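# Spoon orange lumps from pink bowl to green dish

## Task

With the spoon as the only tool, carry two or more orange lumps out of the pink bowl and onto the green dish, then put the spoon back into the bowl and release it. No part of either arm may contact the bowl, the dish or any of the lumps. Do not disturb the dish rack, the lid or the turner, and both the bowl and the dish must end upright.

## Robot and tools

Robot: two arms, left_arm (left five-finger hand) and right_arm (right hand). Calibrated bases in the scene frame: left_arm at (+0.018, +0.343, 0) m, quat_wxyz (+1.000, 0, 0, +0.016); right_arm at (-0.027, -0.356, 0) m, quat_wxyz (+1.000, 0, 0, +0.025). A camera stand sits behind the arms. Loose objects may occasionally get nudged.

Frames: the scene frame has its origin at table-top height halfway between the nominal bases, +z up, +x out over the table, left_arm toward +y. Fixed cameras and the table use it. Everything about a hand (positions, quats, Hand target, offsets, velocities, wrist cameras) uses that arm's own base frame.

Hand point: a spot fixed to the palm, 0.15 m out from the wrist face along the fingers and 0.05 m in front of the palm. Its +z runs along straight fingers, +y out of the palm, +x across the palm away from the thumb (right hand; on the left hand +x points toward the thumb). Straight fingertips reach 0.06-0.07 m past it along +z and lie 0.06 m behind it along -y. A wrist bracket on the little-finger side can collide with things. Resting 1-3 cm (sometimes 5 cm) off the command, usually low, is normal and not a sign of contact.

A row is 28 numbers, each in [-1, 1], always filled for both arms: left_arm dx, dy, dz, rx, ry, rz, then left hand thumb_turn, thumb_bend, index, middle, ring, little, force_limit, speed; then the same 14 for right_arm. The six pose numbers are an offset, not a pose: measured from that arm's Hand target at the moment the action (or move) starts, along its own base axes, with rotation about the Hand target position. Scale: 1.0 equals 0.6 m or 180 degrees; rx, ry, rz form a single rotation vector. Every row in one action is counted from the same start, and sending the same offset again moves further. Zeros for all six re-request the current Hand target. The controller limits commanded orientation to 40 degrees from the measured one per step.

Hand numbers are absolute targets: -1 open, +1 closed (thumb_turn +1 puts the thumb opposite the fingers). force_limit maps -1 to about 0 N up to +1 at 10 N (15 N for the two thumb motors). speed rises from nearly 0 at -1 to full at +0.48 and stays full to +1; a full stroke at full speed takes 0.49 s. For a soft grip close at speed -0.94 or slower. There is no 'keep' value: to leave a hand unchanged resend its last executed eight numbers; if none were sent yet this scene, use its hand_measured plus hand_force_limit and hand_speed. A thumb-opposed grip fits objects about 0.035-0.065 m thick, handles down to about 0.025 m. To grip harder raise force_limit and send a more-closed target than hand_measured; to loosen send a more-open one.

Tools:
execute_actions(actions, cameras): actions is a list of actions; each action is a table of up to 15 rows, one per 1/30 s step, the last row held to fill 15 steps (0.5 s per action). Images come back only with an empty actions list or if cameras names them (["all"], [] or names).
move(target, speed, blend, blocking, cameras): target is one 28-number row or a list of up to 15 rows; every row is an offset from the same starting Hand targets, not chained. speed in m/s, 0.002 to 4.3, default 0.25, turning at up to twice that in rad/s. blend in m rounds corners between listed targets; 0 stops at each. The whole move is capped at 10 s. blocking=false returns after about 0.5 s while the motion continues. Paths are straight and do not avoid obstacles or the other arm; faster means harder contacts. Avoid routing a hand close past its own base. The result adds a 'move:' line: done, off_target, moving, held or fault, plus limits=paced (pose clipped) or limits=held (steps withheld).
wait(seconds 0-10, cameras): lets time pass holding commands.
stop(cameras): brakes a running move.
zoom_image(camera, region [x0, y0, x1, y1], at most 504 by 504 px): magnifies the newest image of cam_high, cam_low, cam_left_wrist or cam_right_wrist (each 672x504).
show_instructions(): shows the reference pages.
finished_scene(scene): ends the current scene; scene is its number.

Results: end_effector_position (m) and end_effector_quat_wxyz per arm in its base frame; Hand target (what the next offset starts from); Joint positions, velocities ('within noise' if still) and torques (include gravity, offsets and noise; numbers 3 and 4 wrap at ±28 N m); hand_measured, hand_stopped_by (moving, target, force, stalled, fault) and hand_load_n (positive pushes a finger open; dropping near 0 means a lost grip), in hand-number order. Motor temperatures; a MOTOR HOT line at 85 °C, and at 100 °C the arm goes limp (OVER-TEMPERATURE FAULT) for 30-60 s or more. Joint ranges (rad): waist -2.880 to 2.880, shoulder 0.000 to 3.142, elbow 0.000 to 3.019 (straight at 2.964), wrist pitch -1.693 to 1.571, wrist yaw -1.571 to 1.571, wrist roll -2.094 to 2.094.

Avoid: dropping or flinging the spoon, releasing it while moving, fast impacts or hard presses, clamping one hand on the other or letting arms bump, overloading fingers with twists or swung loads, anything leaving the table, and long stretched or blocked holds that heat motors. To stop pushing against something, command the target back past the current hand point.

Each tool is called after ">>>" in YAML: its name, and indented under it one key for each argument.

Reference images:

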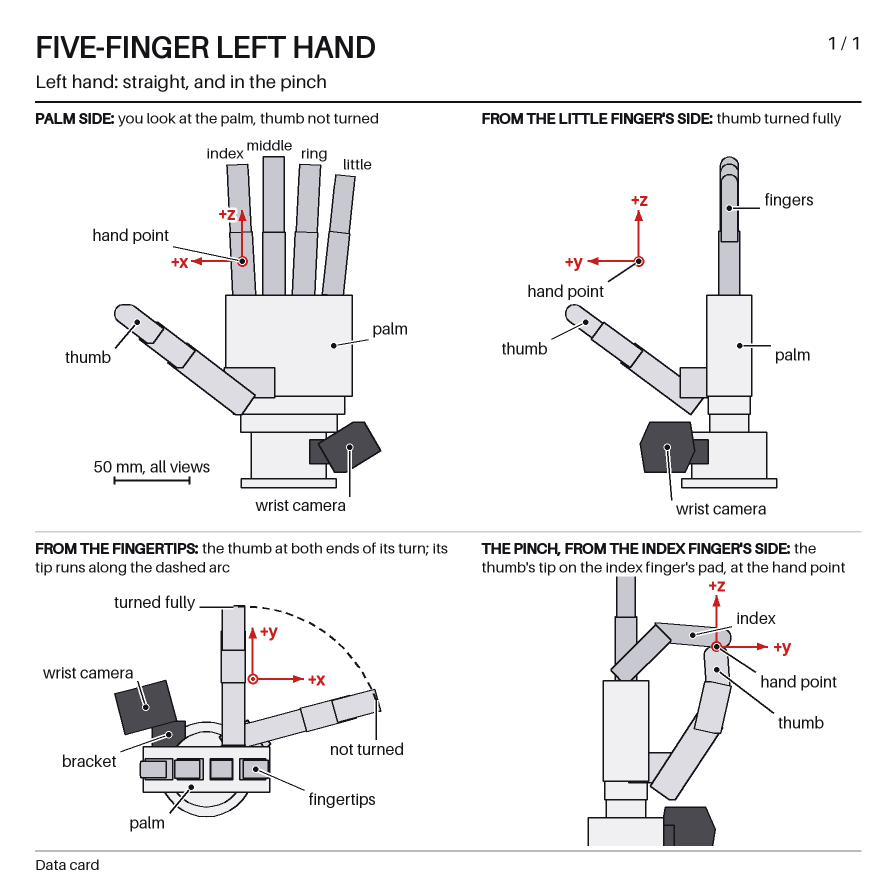

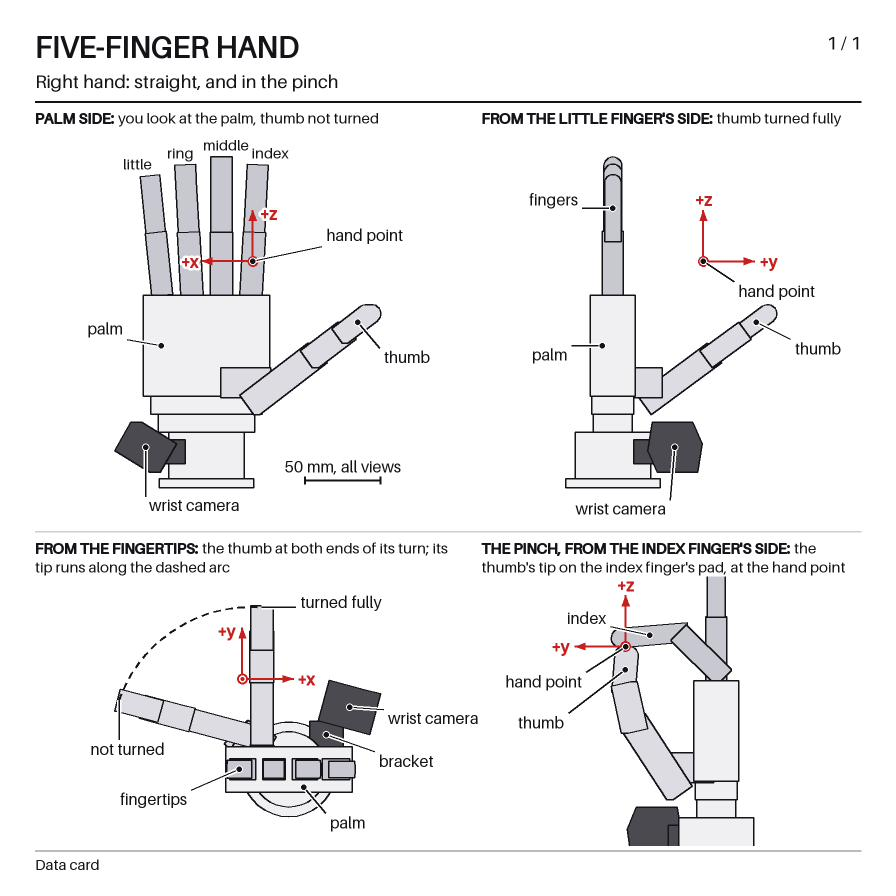

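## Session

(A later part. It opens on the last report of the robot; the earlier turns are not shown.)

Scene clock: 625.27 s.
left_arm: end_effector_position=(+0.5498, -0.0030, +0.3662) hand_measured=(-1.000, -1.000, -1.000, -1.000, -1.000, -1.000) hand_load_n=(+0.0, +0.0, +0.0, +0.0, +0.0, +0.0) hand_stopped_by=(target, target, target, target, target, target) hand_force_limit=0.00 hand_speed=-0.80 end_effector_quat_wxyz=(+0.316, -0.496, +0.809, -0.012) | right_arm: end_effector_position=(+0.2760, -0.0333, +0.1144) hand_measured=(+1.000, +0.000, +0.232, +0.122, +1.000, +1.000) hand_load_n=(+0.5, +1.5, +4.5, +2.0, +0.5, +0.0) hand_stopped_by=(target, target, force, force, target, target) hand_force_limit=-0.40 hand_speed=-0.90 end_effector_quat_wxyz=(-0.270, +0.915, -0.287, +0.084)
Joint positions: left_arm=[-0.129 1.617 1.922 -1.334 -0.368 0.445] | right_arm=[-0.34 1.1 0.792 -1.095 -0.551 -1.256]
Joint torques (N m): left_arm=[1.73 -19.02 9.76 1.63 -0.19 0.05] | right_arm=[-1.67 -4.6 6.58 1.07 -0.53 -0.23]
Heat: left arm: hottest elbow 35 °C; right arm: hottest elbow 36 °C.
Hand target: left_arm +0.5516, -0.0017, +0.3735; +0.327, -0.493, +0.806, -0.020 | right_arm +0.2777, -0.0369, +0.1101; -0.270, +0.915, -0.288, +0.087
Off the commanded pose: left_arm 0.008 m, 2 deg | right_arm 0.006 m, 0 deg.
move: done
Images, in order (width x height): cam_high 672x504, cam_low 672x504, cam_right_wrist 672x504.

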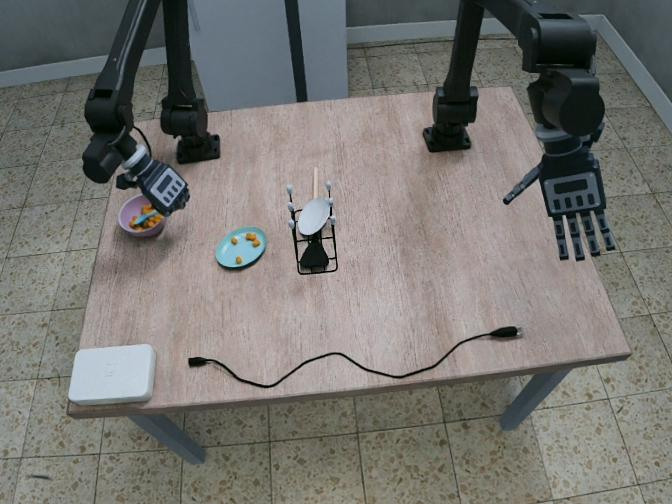

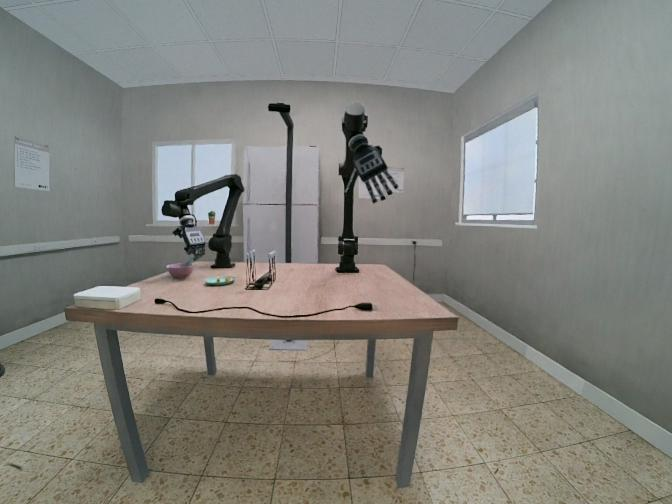

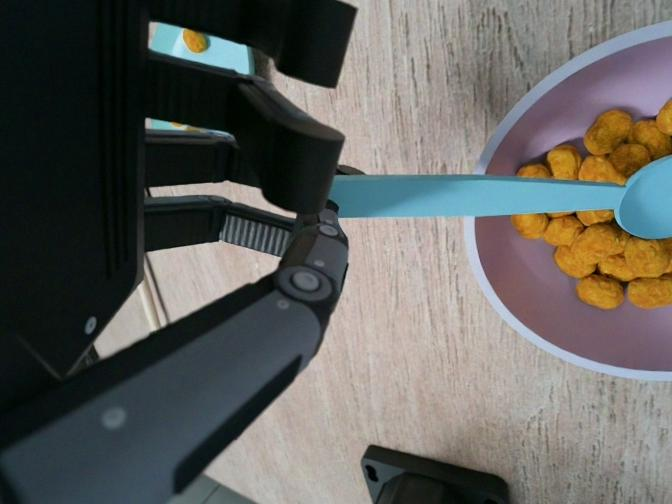

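>>> move:
  target: [0,0,0,0,0,0,-1,-1,-1,-1,-1,-1,0,-0.8,0,0,-0.022,0,0,0,1,0,0.4,0.4,1,1,-0.4,-0.9]
  speed: 0.05
  cameras: ["cam_right_wrist","cam_low","cam_high"]

>>> zoom_image:
  camera: "cam_low"
  region: [140, 210, 230, 300]

>>> zoom_image:
  camera: "cam_high"
  region: [100, 160, 200, 260]

Scene clock: 632.90 s.
left_arm: end_effector_position=(+0.5498, -0.0030, +0.3662) hand_measured=(-1.000, -1.000, -1.000, -1.000, -1.000, -1.000) hand_load_n=(+0.0, +0.0, +0.0, +0.0, +0.0, +0.0) hand_stopped_by=(target, target, target, target, target, target) hand_force_limit=0.00 hand_speed=-0.80 end_effector_quat_wxyz=(+0.316, -0.496, +0.809, -0.012) | right_arm: end_effector_position=(+0.2774, -0.0321, +0.1035) hand_measured=(+1.000, +0.000, +0.232, +0.120, +1.000, +1.000) hand_load_n=(+1.0, +0.5, +4.5, +5.5, +0.0, +0.0) hand_stopped_by=(target, target, force, force, target, target) hand_force_limit=-0.40 hand_speed=-0.90 end_effector_quat_wxyz=(-0.274, +0.914, -0.285, +0.086)
Joint positions: left_arm=[-0.129 1.617 1.922 -1.334 -0.368 0.445] | right_arm=[-0.34 1.11 0.768 -1.056 -0.56 -1.256]
Joint torques (N m): left_arm=[1.73 -19.02 9.78 1.65 -0.19 0.06] | right_arm=[-1.44 -4.13 6.3 1.1 -0.27 -0.22]
Heat: left arm: hottest elbow 35 °C; right arm: hottest elbow 37 °C.
Hand target: left_arm +0.5516, -0.0017, +0.3735; +0.327, -0.493, +0.806, -0.020 | right_arm +0.2778, -0.0369, +0.0969; -0.270, +0.915, -0.288, +0.087
Off the commanded pose: left_arm 0.008 m, 2 deg | right_arm 0.008 m, 1 deg.
move: done
Images, in order (width x height): cam_high 672x504, cam_low 672x504, cam_right_wrist 672x504.

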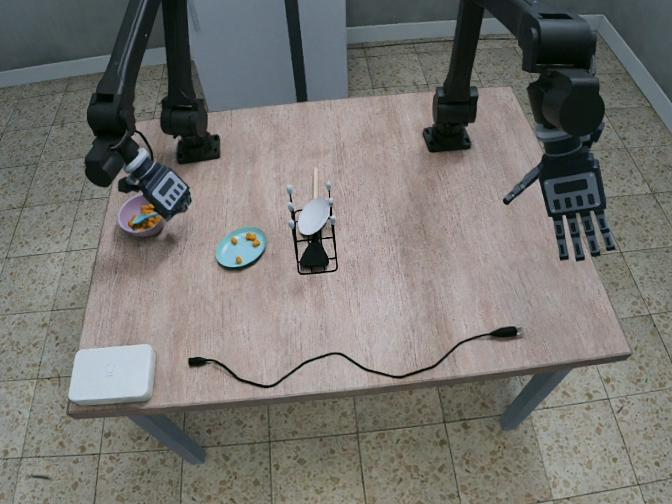

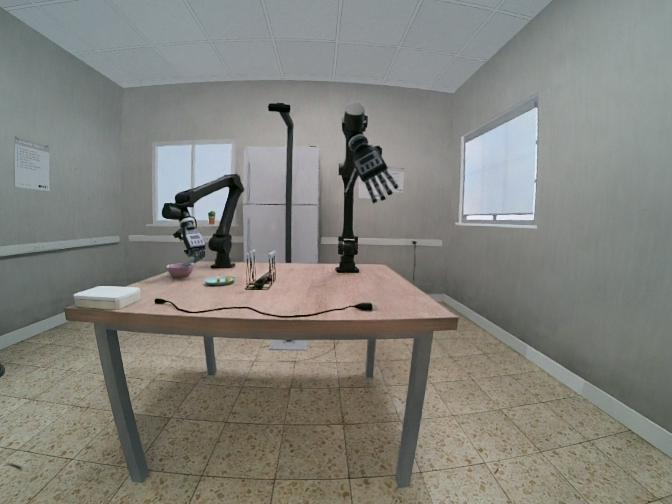

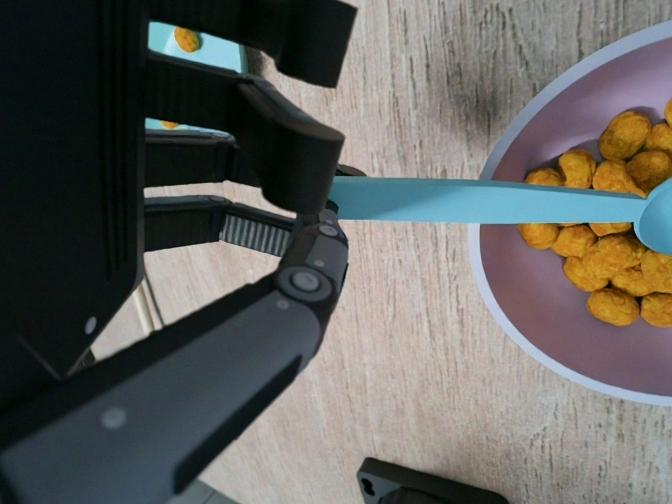

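Scaled by 5.600 from the camera's 672x504 image, which has a finer 960x720 frame.

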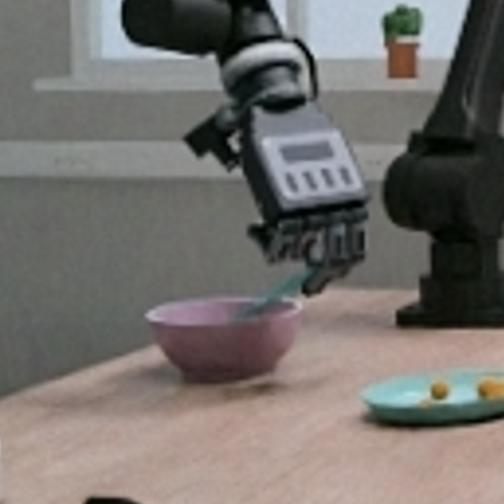

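Scaled by 5.040 from the camera's 672x504 image, which has a finer 960x720 frame.

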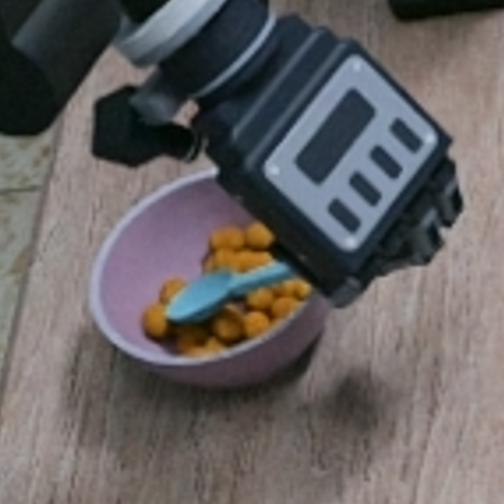

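>>> execute_actions:
  actions:
    - [[0,0,0,0,0,0,-1,-1,-1,-1,-1,-1,0,-0.8,0,0,0,0,0,0,1,0,0.1,0,1,1,-0.4,-0.88],[0,0,0,0,0,0,-1,-1,-1,-1,-1,-1,0,-0.8,0,0,0,0,0,0,1,0,0.1,0,1,1,-0.4,-0.88]]
  cameras: ["cam_right_wrist","cam_low","cam_high"]

>>> zoom_image:
  camera: "cam_high"
  region: [100, 160, 200, 260]

Scene clock: 639.97 s.
left_arm: end_effector_position=(+0.5498, -0.0030, +0.3662) hand_measured=(-1.000, -1.000, -1.000, -1.000, -1.000, -1.000) hand_load_n=(+0.0, +0.0, +0.0, +0.0, +0.0, +0.0) hand_stopped_by=(target, target, target, target, target, target) hand_force_limit=0.00 hand_speed=-0.80 end_effector_quat_wxyz=(+0.316, -0.496, +0.809, -0.012) | right_arm: end_effector_position=(+0.2771, -0.0329, +0.1025) hand_measured=(+1.000, +0.000, +0.100, +0.000, +1.000, +1.000) hand_load_n=(+0.0, +0.0, +0.0, +0.0, +0.0, +0.0) hand_stopped_by=(target, target, target, target, target, target) hand_force_limit=-0.40 hand_speed=-0.88 end_effector_quat_wxyz=(-0.272, +0.915, -0.286, +0.085)
Joint positions: left_arm=[-0.129 1.617 1.922 -1.334 -0.368 0.445] | right_arm=[-0.34 1.113 0.768 -1.056 -0.556 -1.256]
Joint torques (N m): left_arm=[1.79 -18.96 9.77 1.65 -0.19 0.05] | right_arm=[-1.44 -4.48 6.22 0.99 -0.4 -0.23]
Heat: left arm: hottest elbow 35 °C; right arm: hottest elbow 36 °C.
Hand target: left_arm +0.5516, -0.0017, +0.3735; +0.327, -0.493, +0.806, -0.020 | right_arm +0.2777, -0.0369, +0.0969; -0.270, +0.915, -0.288, +0.087
Off the commanded pose: left_arm 0.008 m, 2 deg | right_arm 0.007 m, 0 deg.
Images, in order (width x height): cam_high 672x504, cam_low 672x504, cam_right_wrist 672x504.

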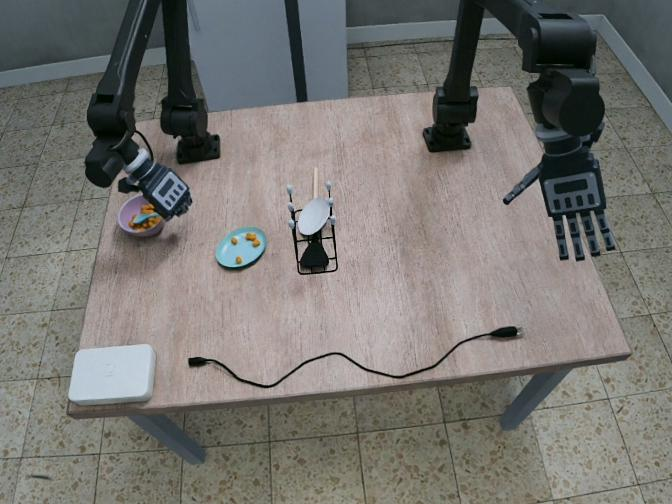

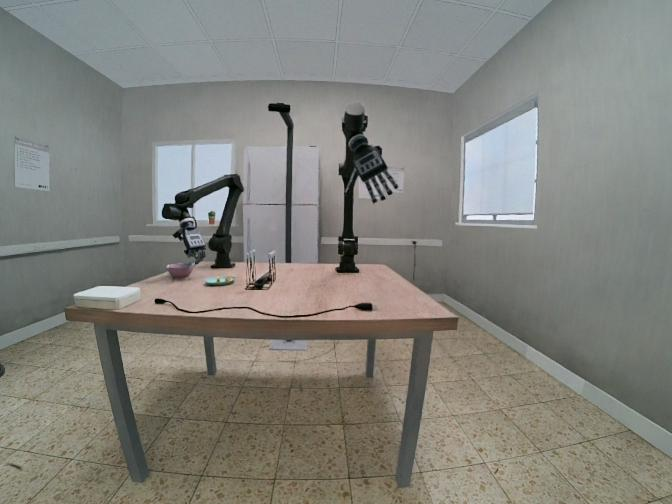

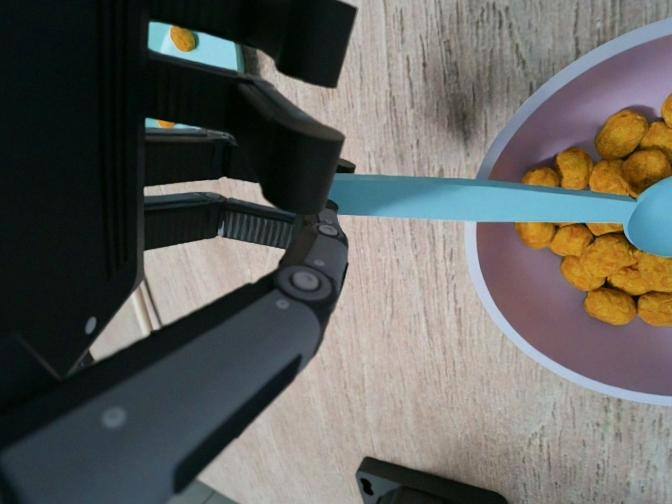

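Scaled by 5.040 from the camera's 672x504 image, which has a finer 960x720 frame.

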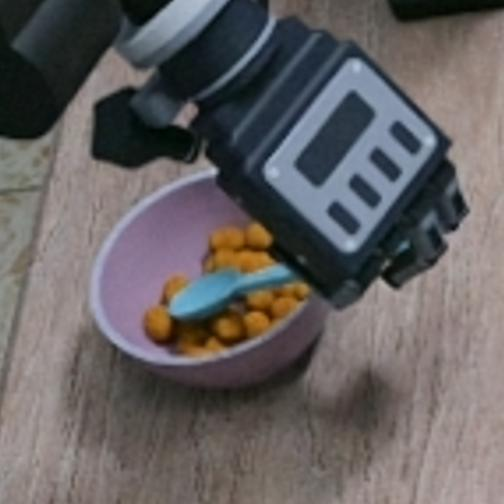

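>>> execute_actions:
  actions:
    - [[0,0,0,0,0,0,-1,-1,-1,-1,-1,-1,0,-0.8,0,0,0,0,0,0,1,0,-0.3,-0.3,1,1,-0.4,-0.85]]
    - [[0,0,0,0,0,0,-1,-1,-1,-1,-1,-1,0,-0.8,0,0,0,0,0,0,1,0,-0.3,-0.3,1,1,-0.4,-0.85]]
    - [[0,0,0,0,0,0,-1,-1,-1,-1,-1,-1,0,-0.8,0,0,0,0,0,0,1,0,-0.3,-0.3,1,1,-0.4,-0.85]]
  cameras: ["cam_right_wrist","cam_high"]

>>> zoom_image:
  camera: "cam_high"
  region: [100, 160, 200, 260]

Scene clock: 649.00 s.
left_arm: end_effector_position=(+0.5498, -0.0030, +0.3662) hand_measured=(-1.000, -1.000, -1.000, -1.000, -1.000, -1.000) hand_load_n=(+0.0, +0.0, +0.0, +0.0, +0.0, +0.0) hand_stopped_by=(target, target, target, target, target, target) hand_force_limit=0.00 hand_speed=-0.80 end_effector_quat_wxyz=(+0.316, -0.496, +0.809, -0.012) | right_arm: end_effector_position=(+0.2771, -0.0329, +0.1025) hand_measured=(+1.000, +0.000, -0.300, -0.300, +1.000, +1.000) hand_load_n=(+0.0, +0.0, +0.0, +0.0, +0.0, +0.0) hand_stopped_by=(target, target, target, target, target, target) hand_force_limit=-0.40 hand_speed=-0.85 end_effector_quat_wxyz=(-0.272, +0.915, -0.286, +0.085)
Joint positions: left_arm=[-0.129 1.617 1.922 -1.334 -0.368 0.445] | right_arm=[-0.34 1.113 0.768 -1.056 -0.556 -1.256]
Joint torques (N m): left_arm=[1.73 -18.96 9.77 1.65 -0.19 0.05] | right_arm=[-1.26 -4.54 6.31 1.07 -0.4 -0.22]
Heat: left arm: hottest elbow 35 °C; right arm: hottest elbow 36 °C.
Hand target: left_arm +0.5516, -0.0017, +0.3735; +0.327, -0.493, +0.806, -0.020 | right_arm +0.2777, -0.0369, +0.0969; -0.270, +0.915, -0.288, +0.087
Off the commanded pose: left_arm 0.008 m, 2 deg | right_arm 0.007 m, 0 deg.
Images, in order (width x height): cam_high 672x504, cam_right_wrist 672x504.

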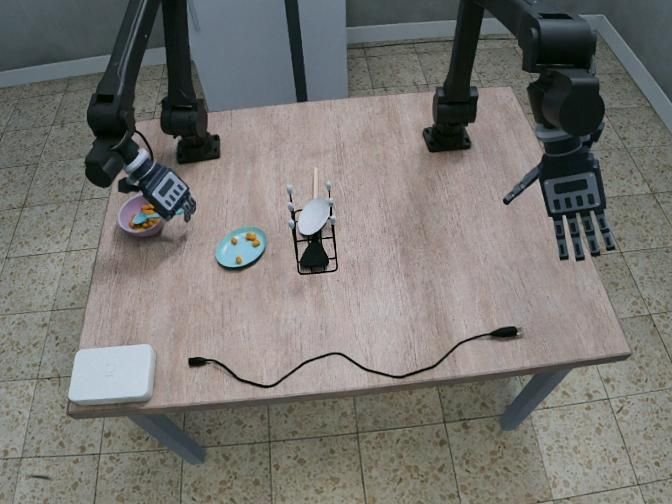

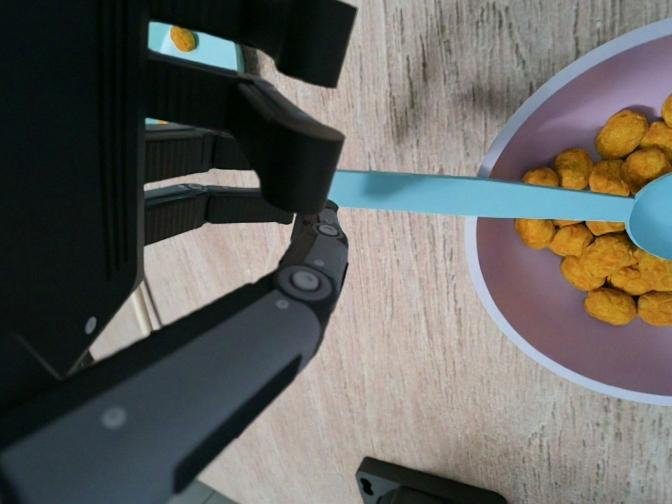

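Scaled by 5.040 from the camera's 672x504 image, which has a finer 960x720 frame.

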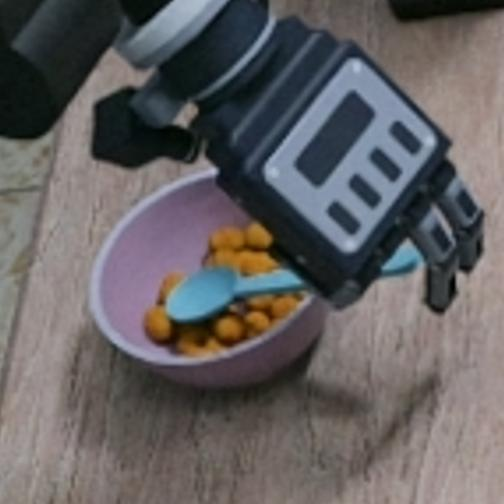

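>>> execute_actions:
  actions:
    - [[0,0,0,0,0,0,-1,-1,-1,-1,-1,-1,0,-0.8,0,0,0,0,0,0,1,-1,-1,-1,1,1,-0.4,-0.5]]
    - [[0,0,0,0,0,0,-1,-1,-1,-1,-1,-1,0,-0.8,0,0,0,0,0,0,1,-1,-1,-1,1,1,-0.4,-0.5]]
  cameras: ["cam_right_wrist","cam_high"]

>>> zoom_image:
  camera: "cam_high"
  region: [100, 160, 200, 260]

Scene clock: 660.50 s.
left_arm: end_effector_position=(+0.5498, -0.0030, +0.3662) hand_measured=(-1.000, -1.000, -1.000, -1.000, -1.000, -1.000) hand_load_n=(+0.0, +0.0, +0.0, +0.0, +0.0, +0.0) hand_stopped_by=(target, target, target, target, target, target) hand_force_limit=0.00 hand_speed=-0.80 end_effector_quat_wxyz=(+0.316, -0.496, +0.809, -0.012) | right_arm: end_effector_position=(+0.2771, -0.0329, +0.1024) hand_measured=(+1.000, -1.000, -1.000, -1.000, +1.000, +1.000) hand_load_n=(+0.0, +0.0, +0.0, +0.0, +0.0, +0.0) hand_stopped_by=(target, target, target, target, target, target) hand_force_limit=-0.40 hand_speed=-0.50 end_effector_quat_wxyz=(-0.272, +0.915, -0.286, +0.085)
Joint positions: left_arm=[-0.129 1.617 1.922 -1.334 -0.368 0.445] | right_arm=[-0.34 1.113 0.768 -1.056 -0.556 -1.256]
Joint torques (N m): left_arm=[1.67 -18.9 9.74 1.63 -0.19 0.05] | right_arm=[-1.38 -4.66 6.34 1.07 -0.42 -0.22]
Heat: left arm: hottest elbow 35 °C; right arm: hottest elbow 36 °C.
Hand target: left_arm +0.5516, -0.0017, +0.3735; +0.327, -0.493, +0.806, -0.020 | right_arm +0.2777, -0.0368, +0.0969; -0.270, +0.915, -0.288, +0.087
Off the commanded pose: left_arm 0.008 m, 2 deg | right_arm 0.007 m, 0 deg.
Images, in order (width x height): cam_high 672x504, cam_right_wrist 672x504.

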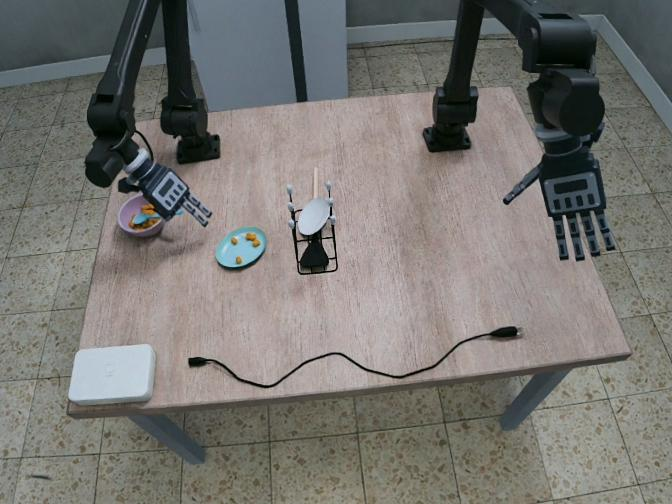

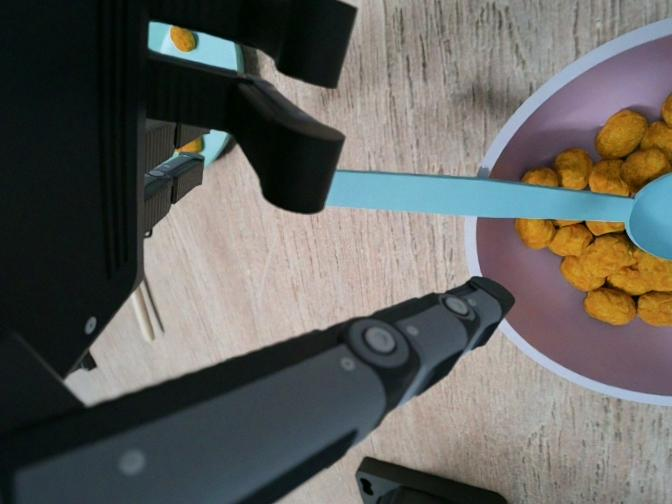

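Scaled by 5.040 from the camera's 672x504 image, which has a finer 960x720 frame.

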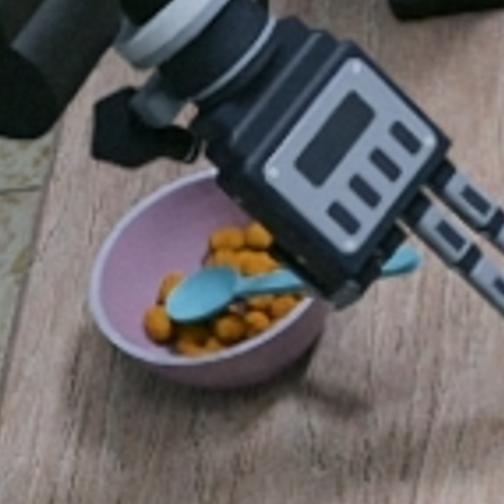

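>>> move:
  target: [0,0,0,0,0,0,-1,-1,-1,-1,-1,-1,0,-0.8,0,0.02,0.27,0,0,0,1,-1,-1,-1,1,1,-0.4,-0.5]
  speed: 0.1
  cameras: ["cam_low","cam_high","cam_right_wrist"]

>>> zoom_image:
  camera: "cam_high"
  region: [110, 160, 280, 290]

>>> zoom_image:
  camera: "cam_low"
  region: [140, 180, 260, 300]

Scene clock: 673.80 s.
left_arm: end_effector_position=(+0.5498, -0.0030, +0.3662) hand_measured=(-1.000, -1.000, -1.000, -1.000, -1.000, -1.000) hand_load_n=(+0.0, +0.0, +0.0, +0.0, +0.0, +0.0) hand_stopped_by=(target, target, target, target, target, target) hand_force_limit=0.00 hand_speed=-0.80 end_effector_quat_wxyz=(+0.316, -0.496, +0.809, -0.012) | right_arm: end_effector_position=(+0.2691, -0.0250, +0.2392) hand_measured=(+1.000, -1.000, -1.000, -1.000, +1.000, +1.000) hand_load_n=(+0.0, +0.0, +0.0, +0.0, +0.0, +0.0) hand_stopped_by=(target, target, target, target, target, target) hand_force_limit=-0.40 hand_speed=-0.50 end_effector_quat_wxyz=(-0.271, +0.914, -0.294, +0.070)
Joint positions: left_arm=[-0.129 1.617 1.922 -1.334 -0.368 0.445] | right_arm=[-0.322 1.044 1.084 -1.458 -0.55 -1.226]
Joint torques (N m): left_arm=[1.61 -18.96 9.76 1.63 -0.19 0.05] | right_arm=[0.32 -5.01 11.33 -0.2 -0.39 -0.09]
Heat: left arm: hottest elbow 35 °C; right arm: hottest elbow 36 °C.
Hand target: left_arm +0.5516, -0.0017, +0.3735; +0.327, -0.493, +0.806, -0.020 | right_arm +0.2777, -0.0248, +0.2589; -0.271, +0.915, -0.288, +0.087
Off the commanded pose: left_arm 0.008 m, 2 deg | right_arm 0.022 m, 2 deg.
move: off_target (right_arm)
Images, in order (width x height): cam_high 672x504, cam_low 672x504, cam_right_wrist 672x504.

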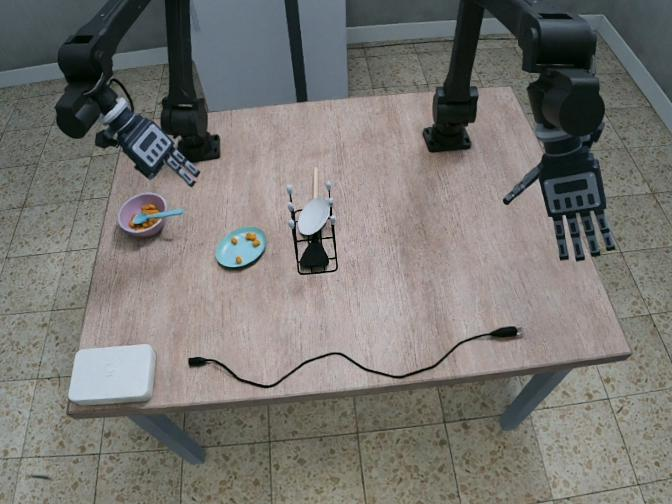

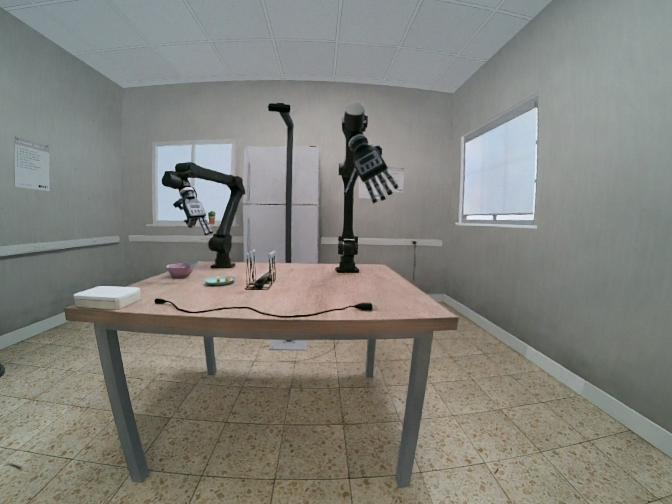

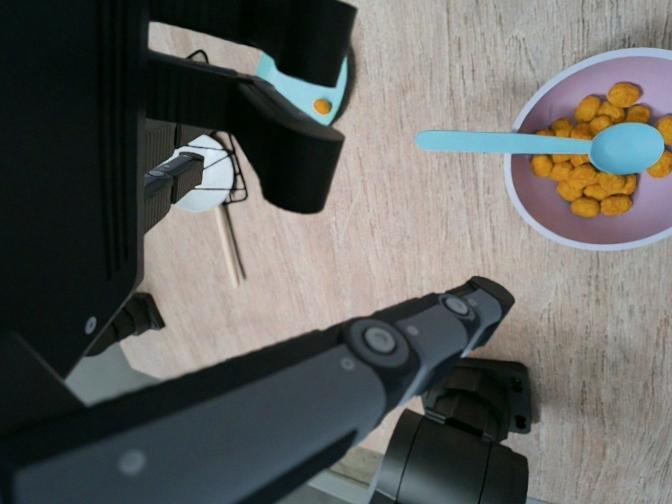

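Scaled by 2.965 from the camera's 672x504 image, which has a finer 960x720 frame.

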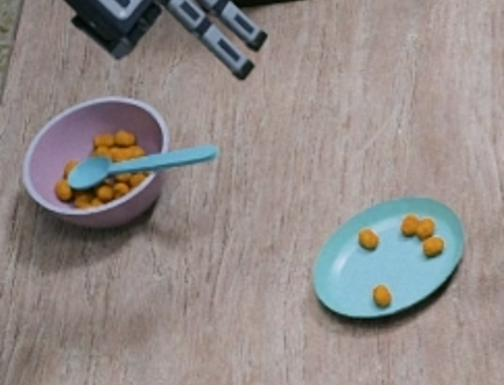

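Scaled by 4.200 from the camera's 672x504 image, which has a finer 960x720 frame.

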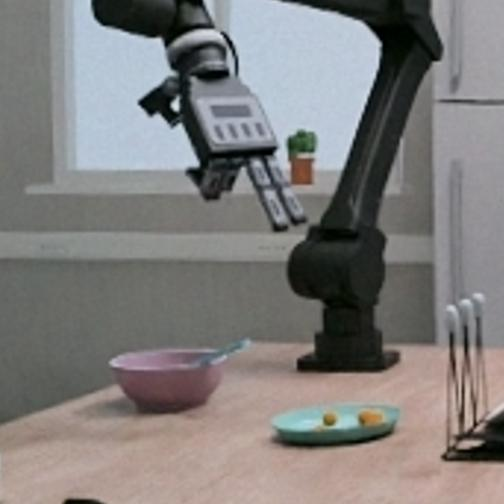

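Five lumps are on the dish, and the spoon is resting in the bowl with the hand clear of it.

>>> finished_scene:
  scene: 3

The scene is finished: the task was done.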